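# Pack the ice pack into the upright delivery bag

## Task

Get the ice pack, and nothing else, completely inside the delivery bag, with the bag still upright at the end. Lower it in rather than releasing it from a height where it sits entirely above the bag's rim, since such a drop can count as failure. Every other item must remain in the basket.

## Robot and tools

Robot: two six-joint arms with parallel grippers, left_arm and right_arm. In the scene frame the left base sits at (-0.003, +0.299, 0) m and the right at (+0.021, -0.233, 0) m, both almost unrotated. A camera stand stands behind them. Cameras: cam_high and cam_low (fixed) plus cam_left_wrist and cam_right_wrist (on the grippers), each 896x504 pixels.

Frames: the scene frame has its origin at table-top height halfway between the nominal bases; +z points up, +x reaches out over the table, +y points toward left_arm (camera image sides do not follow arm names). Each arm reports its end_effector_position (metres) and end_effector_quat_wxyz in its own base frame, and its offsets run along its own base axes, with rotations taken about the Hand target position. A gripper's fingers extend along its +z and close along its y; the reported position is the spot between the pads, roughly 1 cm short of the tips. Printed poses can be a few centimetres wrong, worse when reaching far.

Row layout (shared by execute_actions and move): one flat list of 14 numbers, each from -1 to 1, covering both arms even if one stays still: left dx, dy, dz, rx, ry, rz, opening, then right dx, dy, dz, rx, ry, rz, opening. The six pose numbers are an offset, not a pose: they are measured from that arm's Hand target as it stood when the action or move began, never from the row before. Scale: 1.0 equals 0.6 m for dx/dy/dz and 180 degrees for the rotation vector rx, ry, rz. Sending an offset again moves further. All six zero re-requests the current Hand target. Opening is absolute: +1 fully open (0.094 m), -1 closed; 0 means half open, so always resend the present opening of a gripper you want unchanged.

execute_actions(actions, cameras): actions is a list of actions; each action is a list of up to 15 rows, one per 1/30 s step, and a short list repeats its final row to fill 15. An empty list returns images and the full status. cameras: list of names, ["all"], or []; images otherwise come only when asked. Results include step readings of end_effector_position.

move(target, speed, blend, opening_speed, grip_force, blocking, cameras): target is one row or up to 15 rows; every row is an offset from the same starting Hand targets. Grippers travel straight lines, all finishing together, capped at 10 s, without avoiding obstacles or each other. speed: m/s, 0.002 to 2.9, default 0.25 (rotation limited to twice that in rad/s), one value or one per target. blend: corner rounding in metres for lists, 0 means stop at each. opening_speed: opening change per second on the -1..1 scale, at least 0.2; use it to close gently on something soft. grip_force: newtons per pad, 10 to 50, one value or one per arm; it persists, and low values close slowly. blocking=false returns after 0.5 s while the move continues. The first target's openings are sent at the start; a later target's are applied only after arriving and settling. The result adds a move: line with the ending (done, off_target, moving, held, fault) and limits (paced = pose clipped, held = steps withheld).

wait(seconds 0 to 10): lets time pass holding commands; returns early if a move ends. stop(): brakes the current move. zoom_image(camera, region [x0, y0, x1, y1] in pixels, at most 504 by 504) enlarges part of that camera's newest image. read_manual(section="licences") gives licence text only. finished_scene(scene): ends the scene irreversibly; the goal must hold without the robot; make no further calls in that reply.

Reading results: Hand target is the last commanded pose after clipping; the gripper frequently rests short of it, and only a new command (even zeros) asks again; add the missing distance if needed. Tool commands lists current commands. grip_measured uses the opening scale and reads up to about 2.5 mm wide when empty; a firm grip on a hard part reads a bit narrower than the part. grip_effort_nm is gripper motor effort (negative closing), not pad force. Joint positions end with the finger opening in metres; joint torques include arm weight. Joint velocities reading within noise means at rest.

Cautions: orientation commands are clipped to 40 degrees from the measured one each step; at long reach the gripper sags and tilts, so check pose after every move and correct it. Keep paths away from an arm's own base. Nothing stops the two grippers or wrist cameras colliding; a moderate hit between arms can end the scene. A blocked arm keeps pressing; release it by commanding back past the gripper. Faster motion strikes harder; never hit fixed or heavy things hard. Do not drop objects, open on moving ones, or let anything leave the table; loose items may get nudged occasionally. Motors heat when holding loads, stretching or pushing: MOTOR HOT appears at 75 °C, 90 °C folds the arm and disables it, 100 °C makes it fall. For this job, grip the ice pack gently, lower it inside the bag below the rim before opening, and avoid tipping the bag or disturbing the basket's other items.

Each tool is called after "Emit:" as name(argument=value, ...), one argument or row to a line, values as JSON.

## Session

Emit:
execute_actions(
  actions=[],
  cameras=["all"],
)

Scene clock: 0.00 s.
left_arm: end_effector_position=(+0.0975, -0.3178, +0.3447) grip_measured=+1.000 grip_effort_nm=n/a end_effector_quat_wxyz=(+0.164, +0.348, +0.876, -0.292) | right_arm: end_effector_position=(+0.4721, +0.0053, +0.2143) grip_measured=+1.000 grip_effort_nm=n/a end_effector_quat_wxyz=(+0.633, -0.101, +0.763, +0.083)
Joint positions: left_arm=[-1.194 1.442 1.901 -1.362 0.151 -0.491 0.094] | right_arm=[-0.126 1.544 0.826 0.517 -0.381 -0.076 0.094]
Joint velocities: within noise
Joint torques (N m): no reading
Heat: left arm: 30 °C; right arm: 30 °C.
Hand target: left_arm +0.0972, -0.3170, +0.3485; +0.168, +0.347, +0.874, -0.296 | right_arm +0.4733, +0.0051, +0.2246; +0.642, -0.103, +0.755, +0.081
Tool commands: left_gripper/opening=+1.0 right_gripper/opening=+1.0

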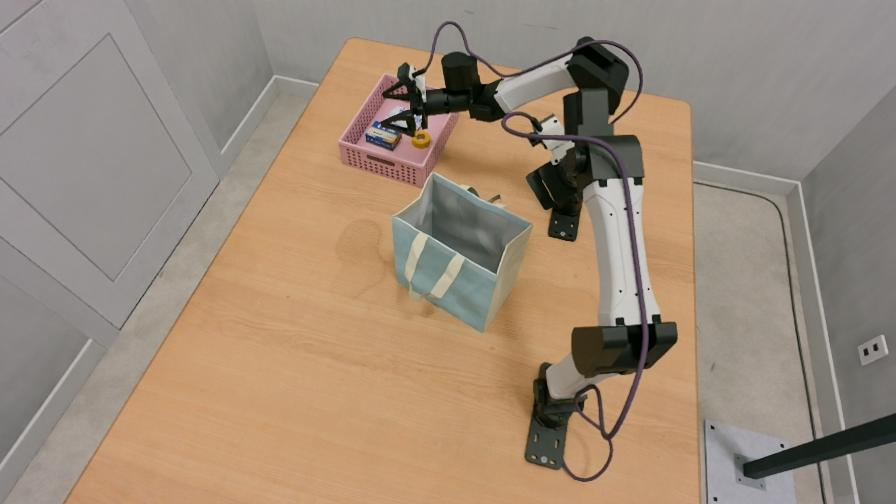

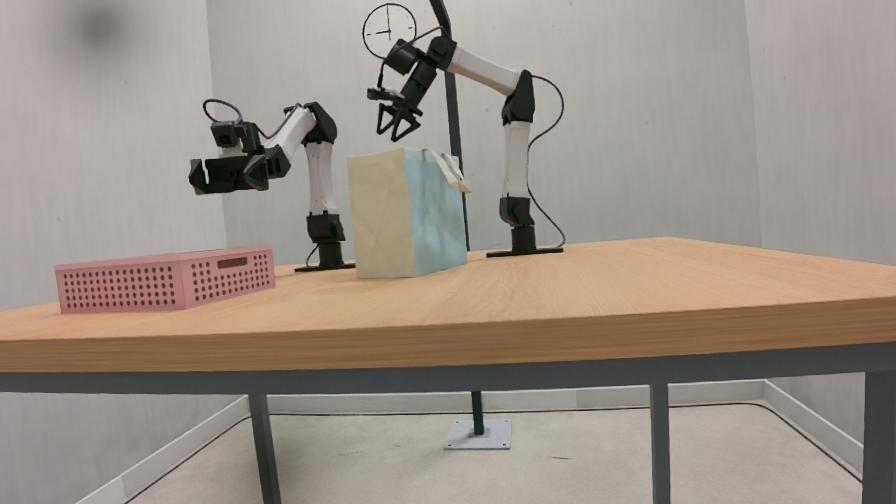

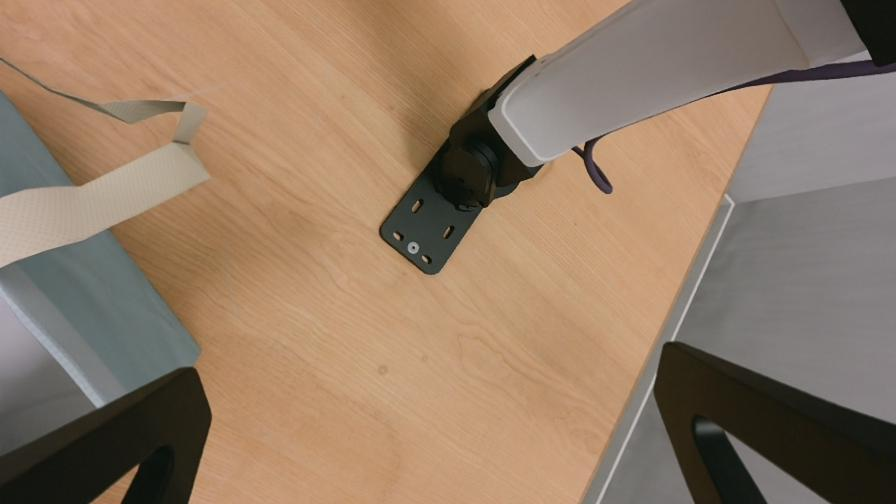

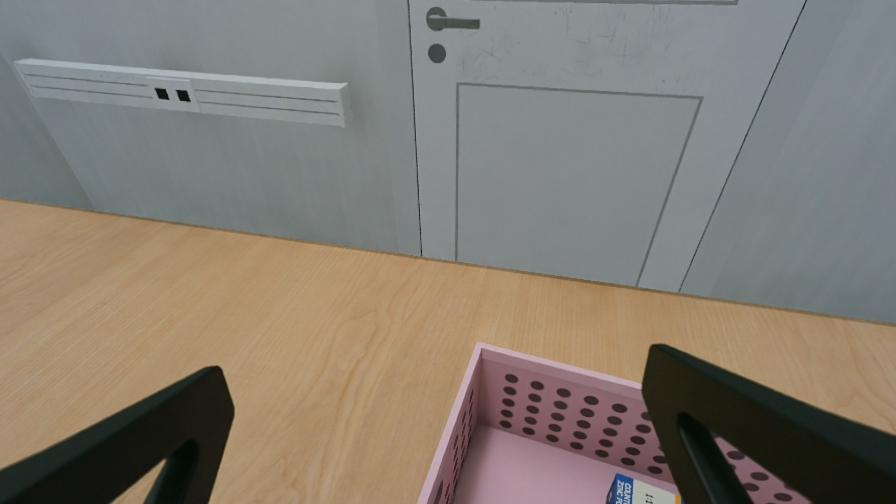

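Emit:
zoom_image(
  camera="cam_high",
  region=[330, 60, 480, 195],
)

Emit:
zoom_image(
  camera="cam_high",
  region=[380, 160, 550, 340],
)

Scaled by 3.360 from the camera's 896x504 image, which has a finer 1280x720 frame.

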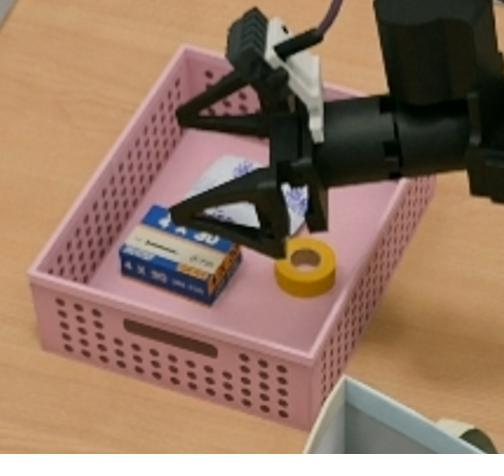

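Scaled by 2.800 from the camera's 896x504 image, which has a finer 1280x720 frame.

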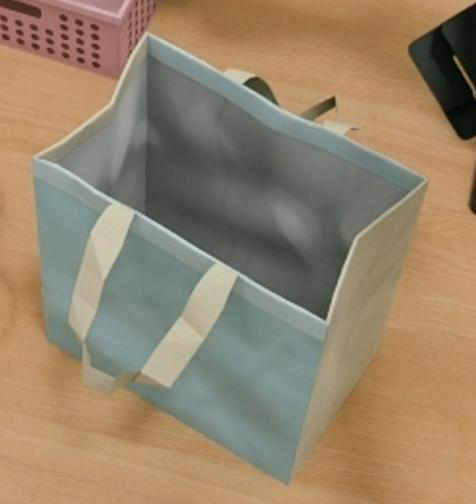

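Emit:
move(
  target=[0.3897,0.5,0,0,0,0.3889,1, -0.0222,-0.2885,-0.0993,0.0154,0.2855,-0.183,0.8],
  speed=0.6,
  cameras=["cam_high","cam_right_wrist"],
)

Scene clock: 4.50 s.
left_arm: end_effector_position=(+0.3264, -0.0204, +0.3396) grip_measured=+1.000 grip_effort_nm=-0.01 end_effector_quat_wxyz=(+0.292, -0.212, +0.921, -0.146) | right_arm: end_effector_position=(+0.4559, -0.1633, +0.1642) grip_measured=+0.801 grip_effort_nm=-0.04 end_effector_quat_wxyz=(+0.256, +0.158, +0.953, -0.042)
Joint positions: left_arm=[0.022 1.43 1.88 -1.372 0.159 -0.483 0.094] | right_arm=[-0.348 1.911 1.736 -0.87 -0.011 -0.016 0.085]
Joint torques (N m): left_arm=[0.54 -4.63 8.29 1.63 0.09 -0.05] | right_arm=[-0.35 -6.89 11.43 1.24 0.19 0.09]
Heat: left arm: 30 °C; right arm: 30 °C.
Hand target: left_arm +0.3310, -0.0171, +0.3484; +0.307, -0.217, +0.915, -0.145 | right_arm +0.4599, -0.1680, +0.1649; +0.254, +0.168, +0.951, -0.045
Off the commanded pose: left_arm 0.011 m, 2 deg | right_arm 0.006 m, 1 deg.
move: off_target (left_arm)
Images, in order (width x height): cam_high 896x504, cam_right_wrist 896x504.

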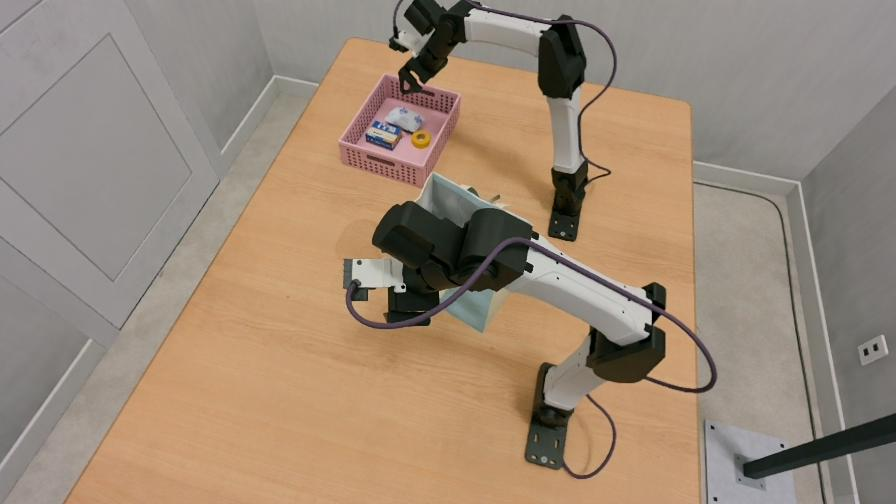

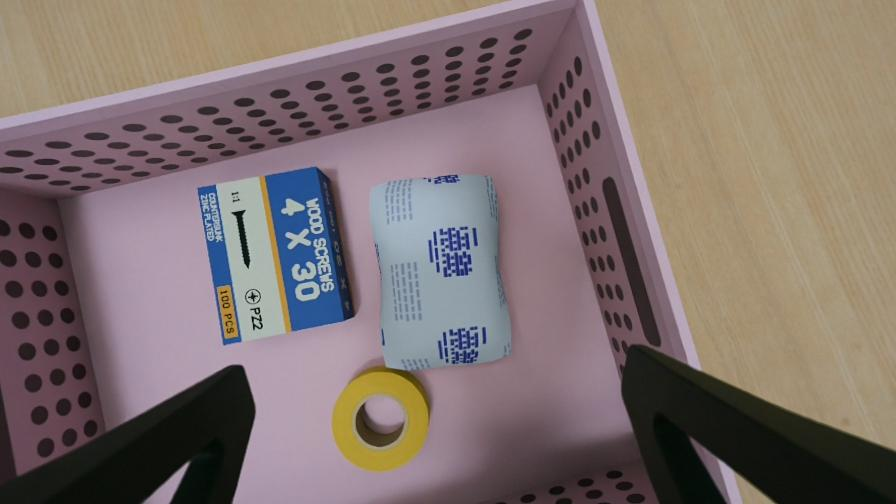

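Emit:
move(
  target=[
    [0,0,0,0,0,0,1, 0.0815,-0.0213,-0.1332,0.0119,0.0428,0.025,0.65],
    [0,0,0,0,0,0,1, 0.0815,-0.0213,-0.2482,0.0193,0.0696,0.025,0.65],
    [0,0,0,0,0,0,1, 0.0815,-0.0213,-0.2482,0.0193,0.0696,0.025,0.12],
    [0,0,0,0,0,0,1, 0.0815,-0.0213,-0.1582,0.0148,0.0535,0.025,0.12],
    [0,0,0,0,0,0,1, 0.0168,0.005,0.0085,-0.0074,-0.0268,0.025,0.12],
  ],
  speed=[0.4,0.15,0.15,0.3,0.4],
  blend=[0.02,0,0,0.03,0],
  grip_force=[50,30],
  cameras=["cam_high","cam_right_wrist"],
)

Scene clock: 10.90 s.
left_arm: end_effector_position=(+0.3264, -0.0204, +0.3396) grip_measured=+1.000 grip_effort_nm=0.00 end_effector_quat_wxyz=(+0.292, -0.212, +0.921, -0.146) | right_arm: end_effector_position=(+0.4651, -0.1617, +0.1617) grip_measured=+0.176 grip_effort_nm=-0.63 end_effector_quat_wxyz=(+0.277, +0.132, +0.951, -0.039)
Joint positions: left_arm=[0.022 1.43 1.88 -1.372 0.159 -0.483 0.094] | right_arm=[-0.348 1.908 1.7 -0.797 -0.038 -0.061 0.055]
Joint torques (N m): left_arm=[0.55 -4.63 8.29 1.64 0.1 -0.05] | right_arm=[-0.9 -9.61 7.71 1.74 -0.03 -0.15]
Heat: left arm: 32 °C; right arm: 31 °C.
Hand target: left_arm +0.3310, -0.0171, +0.3484; +0.307, -0.217, +0.915, -0.145 | right_arm +0.4700, -0.1649, +0.1701; +0.298, +0.129, +0.945, -0.039
Off the commanded pose: left_arm 0.010 m, 2 deg | right_arm 0.010 m, 2 deg.
grip_force (N): 50, 30
move: done; blend cut to 0.0269 m at target 4
Images, in order (width x height): cam_high 896x504, cam_right_wrist 896x504.

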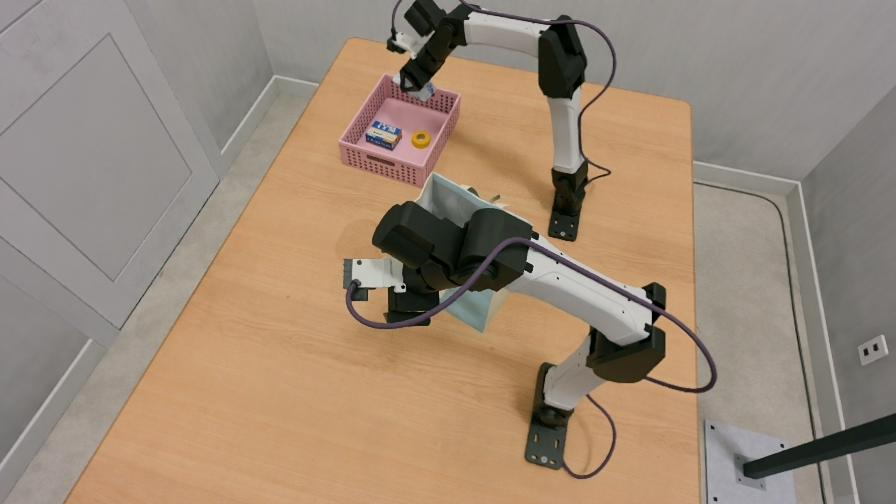

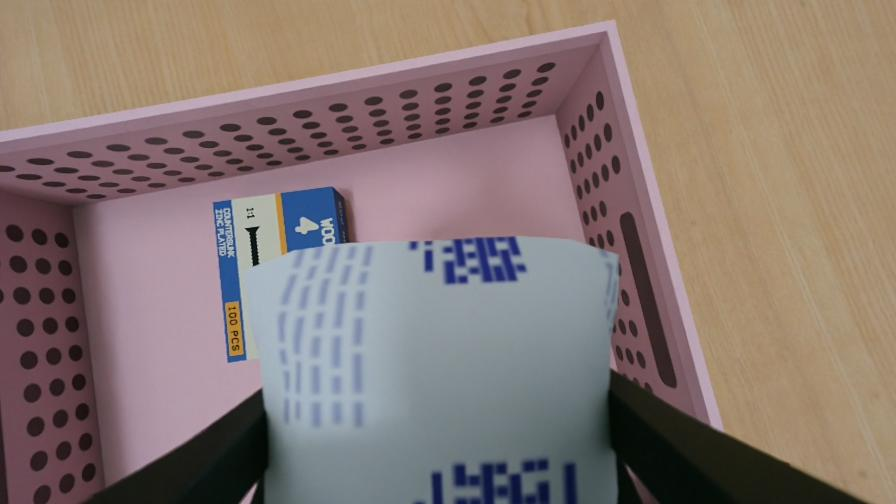

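Emit:
move(
  target=[
    [0,0,0,0,0,0,1, -0.1833,0.3582,0.2915,0.0108,-0.13,0.2221,0.12],
    [0,0,0,0,0,0,1, -0.3982,0.7877,0.2915,0.0708,-0.1354,0.4708,0.12],
  ],
  speed=[0.5,0.45],
  blend=[0.06,0],
  cameras=["cam_high","cam_right_wrist"],
)

Scene clock: 14.37 s.
left_arm: end_effector_position=(+0.3264, -0.0204, +0.3396) grip_measured=+1.000 grip_effort_nm=0.00 end_effector_quat_wxyz=(+0.292, -0.212, +0.921, -0.146) | right_arm: end_effector_position=(+0.2251, +0.2995, +0.3212) grip_measured=+0.176 grip_effort_nm=-0.63 end_effector_quat_wxyz=(+0.374, -0.504, +0.725, +0.283)
Joint positions: left_arm=[0.022 1.43 1.88 -1.372 0.159 -0.483 0.094] | right_arm=[0.733 1.306 1.456 -0.812 -0.426 -0.272 0.055]
Joint torques (N m): left_arm=[0.54 -4.63 8.31 1.63 0.1 -0.05] | right_arm=[0.27 -3.48 11.89 2.18 -0.08 0.02]
Heat: left arm: 32 °C; right arm: 31 °C.
Hand target: left_arm +0.3310, -0.0171, +0.3484; +0.307, -0.217, +0.915, -0.145 | right_arm +0.2310, +0.3077, +0.3450; +0.407, -0.501, +0.706, +0.291
Off the commanded pose: left_arm 0.010 m, 2 deg | right_arm 0.026 m, 4 deg.
grip_force (N): 50, 30
move: off_target (right_arm)
Images, in order (width x height): cam_high 896x504, cam_right_wrist 896x504.

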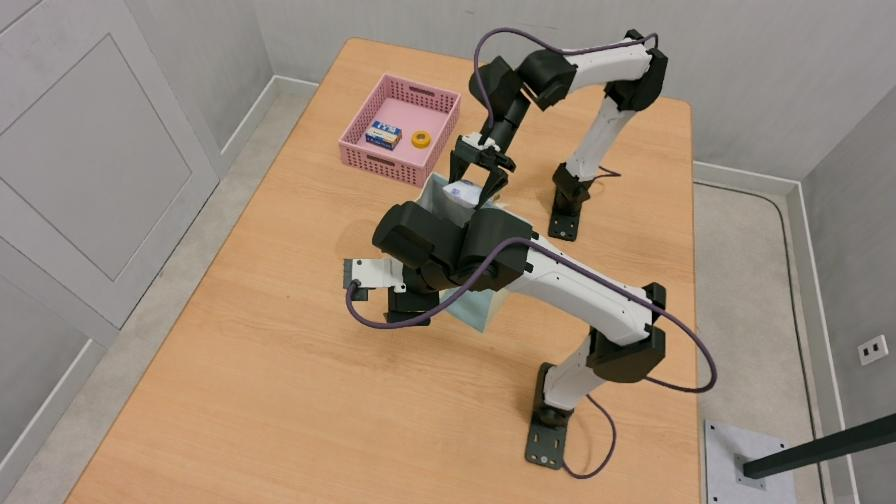

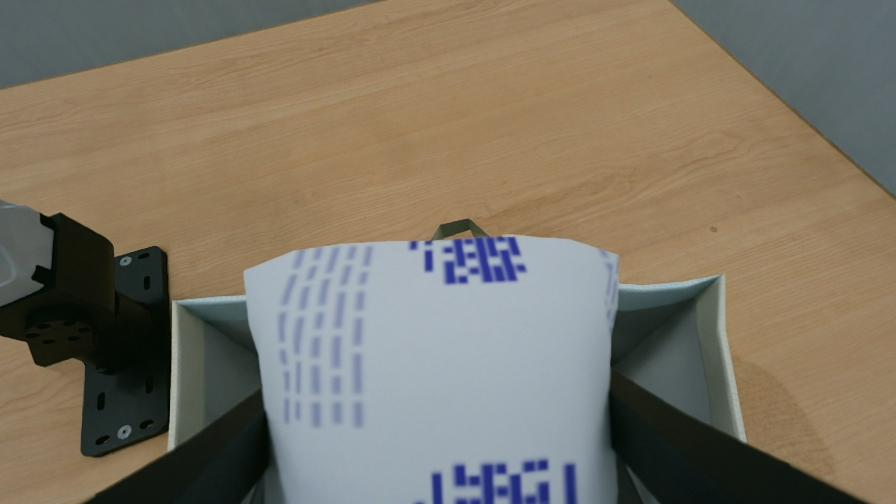

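Emit:
move(
  target=[
    [0,0,0,0,0,0,1, -0.0065,-0.0042,-0.1417,-0.0944,0.033,0,0.12],
    [0,0,0,0,0,0,1, -0.0043,0.0013,-0.3,-0.1783,0.0624,0,0.12],
  ],
  speed=[0.25,0.2],
  blend=[0.03,0],
  cameras=["cam_high","cam_right_wrist"],
)

Scene clock: 17.23 s.
left_arm: end_effector_position=(+0.3264, -0.0204, +0.3396) grip_measured=+1.000 grip_effort_nm=0.00 end_effector_quat_wxyz=(+0.292, -0.212, +0.921, -0.146) | right_arm: end_effector_position=(+0.2284, +0.3075, +0.1687) grip_measured=+0.176 grip_effort_nm=-0.63 end_effector_quat_wxyz=(+0.184, -0.557, +0.799, +0.137)
Joint positions: left_arm=[0.022 1.43 1.88 -1.372 0.159 -0.483 0.094] | right_arm=[0.854 1.599 1.415 -0.955 -0.172 -0.326 0.055]
Joint torques (N m): left_arm=[0.55 -4.63 8.29 1.64 0.09 -0.05] | right_arm=[0.4 -5.49 7.76 1.23 0.06 -0.23]
Heat: left arm: 33 °C; right arm: 32 °C.
Hand target: left_arm +0.3310, -0.0171, +0.3484; +0.307, -0.217, +0.915, -0.145 | right_arm +0.2284, +0.3085, +0.1650; +0.183, -0.563, +0.795, +0.131
Off the commanded pose: left_arm 0.010 m, 2 deg | right_arm 0.004 m, 1 deg.
grip_force (N): 50, 30
move: done
Images, in order (width x height): cam_high 896x504, cam_right_wrist 896x504.

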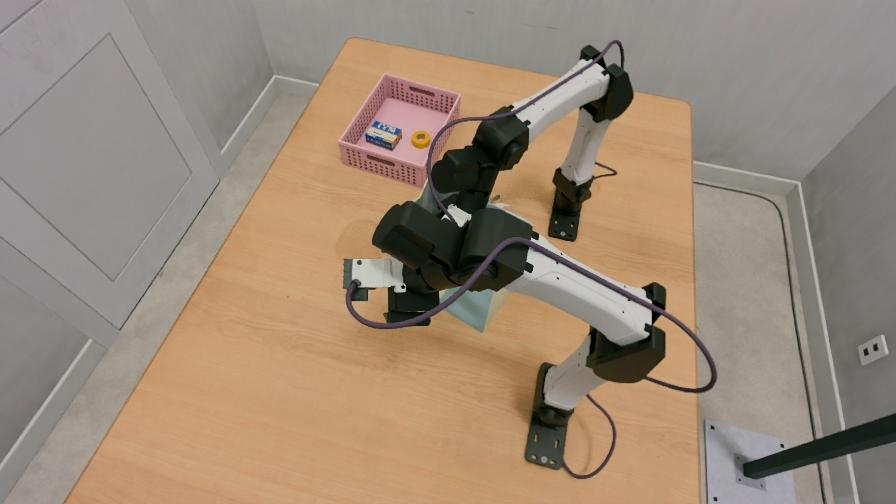

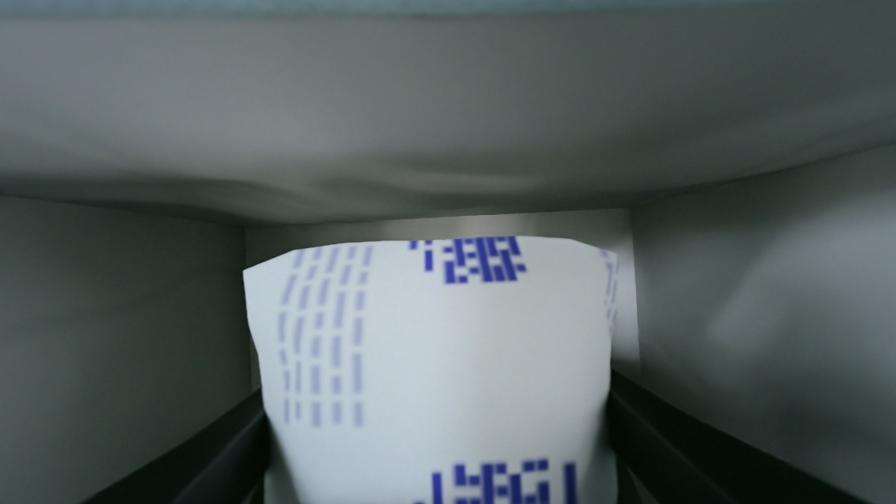

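Emit:
move(
  target=[
    [0,0,0,0,0,0,1,0,0,0,0,0,0,0.55],
    [0,0,0,0,0,0,1,-0.002,-0.003,0.158,0.0889,-0.0311,0,0.55],
    [0,0,0,0,0,0,1,-0.004,-0.012,0.32,0.1783,-0.0624,0,0.55],
  ],
  speed=[0.2,0.3,0.35],
  blend=[0,0.03,0],
  opening_speed=0.6,
  cameras=["cam_high","cam_low","cam_right_wrist"],
)

Scene clock: 22.13 s.
left_arm: end_effector_position=(+0.3264, -0.0204, +0.3396) grip_measured=+1.000 grip_effort_nm=-0.01 end_effector_quat_wxyz=(+0.292, -0.212, +0.921, -0.146) | right_arm: end_effector_position=(+0.2249, +0.2999, +0.3383) grip_measured=+0.549 grip_effort_nm=0.11 end_effector_quat_wxyz=(+0.385, -0.508, +0.718, +0.280)
Joint positions: left_arm=[0.022 1.43 1.88 -1.372 0.159 -0.483 0.094] | right_arm=[0.737 1.318 1.523 -0.847 -0.421 -0.283 0.073]
Joint torques (N m): left_arm=[0.55 -4.63 8.29 1.64 0.1 -0.05] | right_arm=[-0.62 -4.64 10.28 2 -0.16 0.1]
Heat: left arm: 34 °C; right arm: 32 °C.
Hand target: left_arm +0.3310, -0.0171, +0.3484; +0.307, -0.217, +0.915, -0.145 | right_arm +0.2260, +0.3013, +0.3571; +0.407, -0.501, +0.706, +0.291
Off the commanded pose: left_arm 0.010 m, 2 deg | right_arm 0.019 m, 3 deg.
grip_force (N): 50, 30
move: off_target (right_arm)
Images, in order (width x height): cam_high 896x504, cam_low 896x504, cam_right_wrist 896x504.

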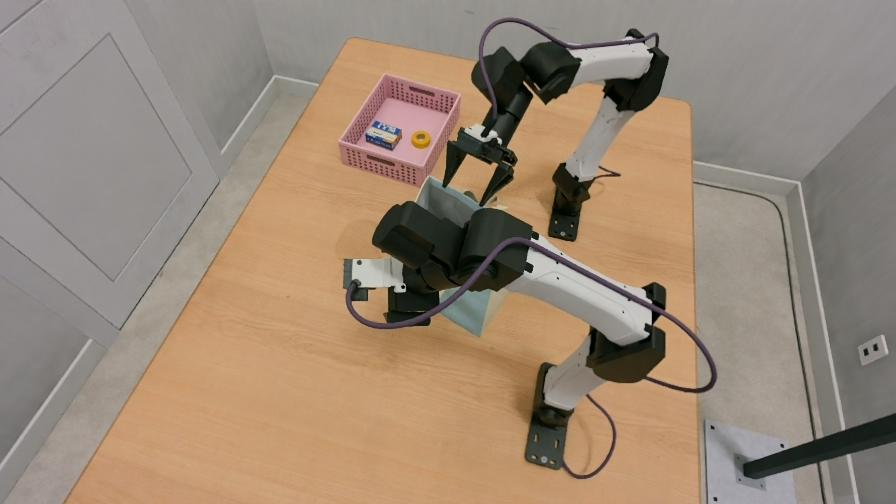

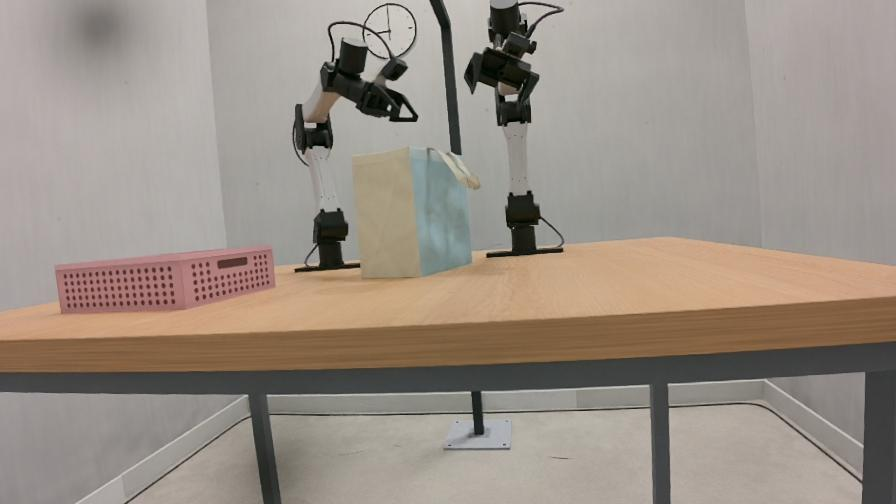

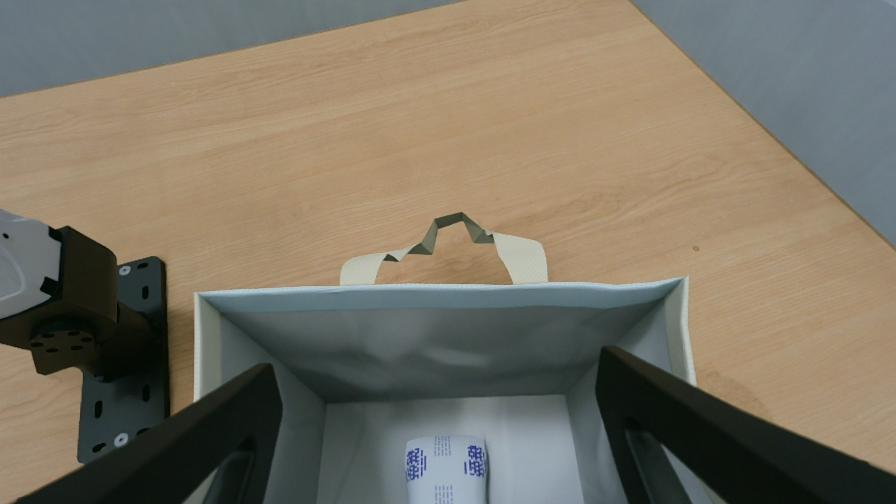

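Emit:
finished_scene(
  scene=3,
)

The scene is finished: the task was done.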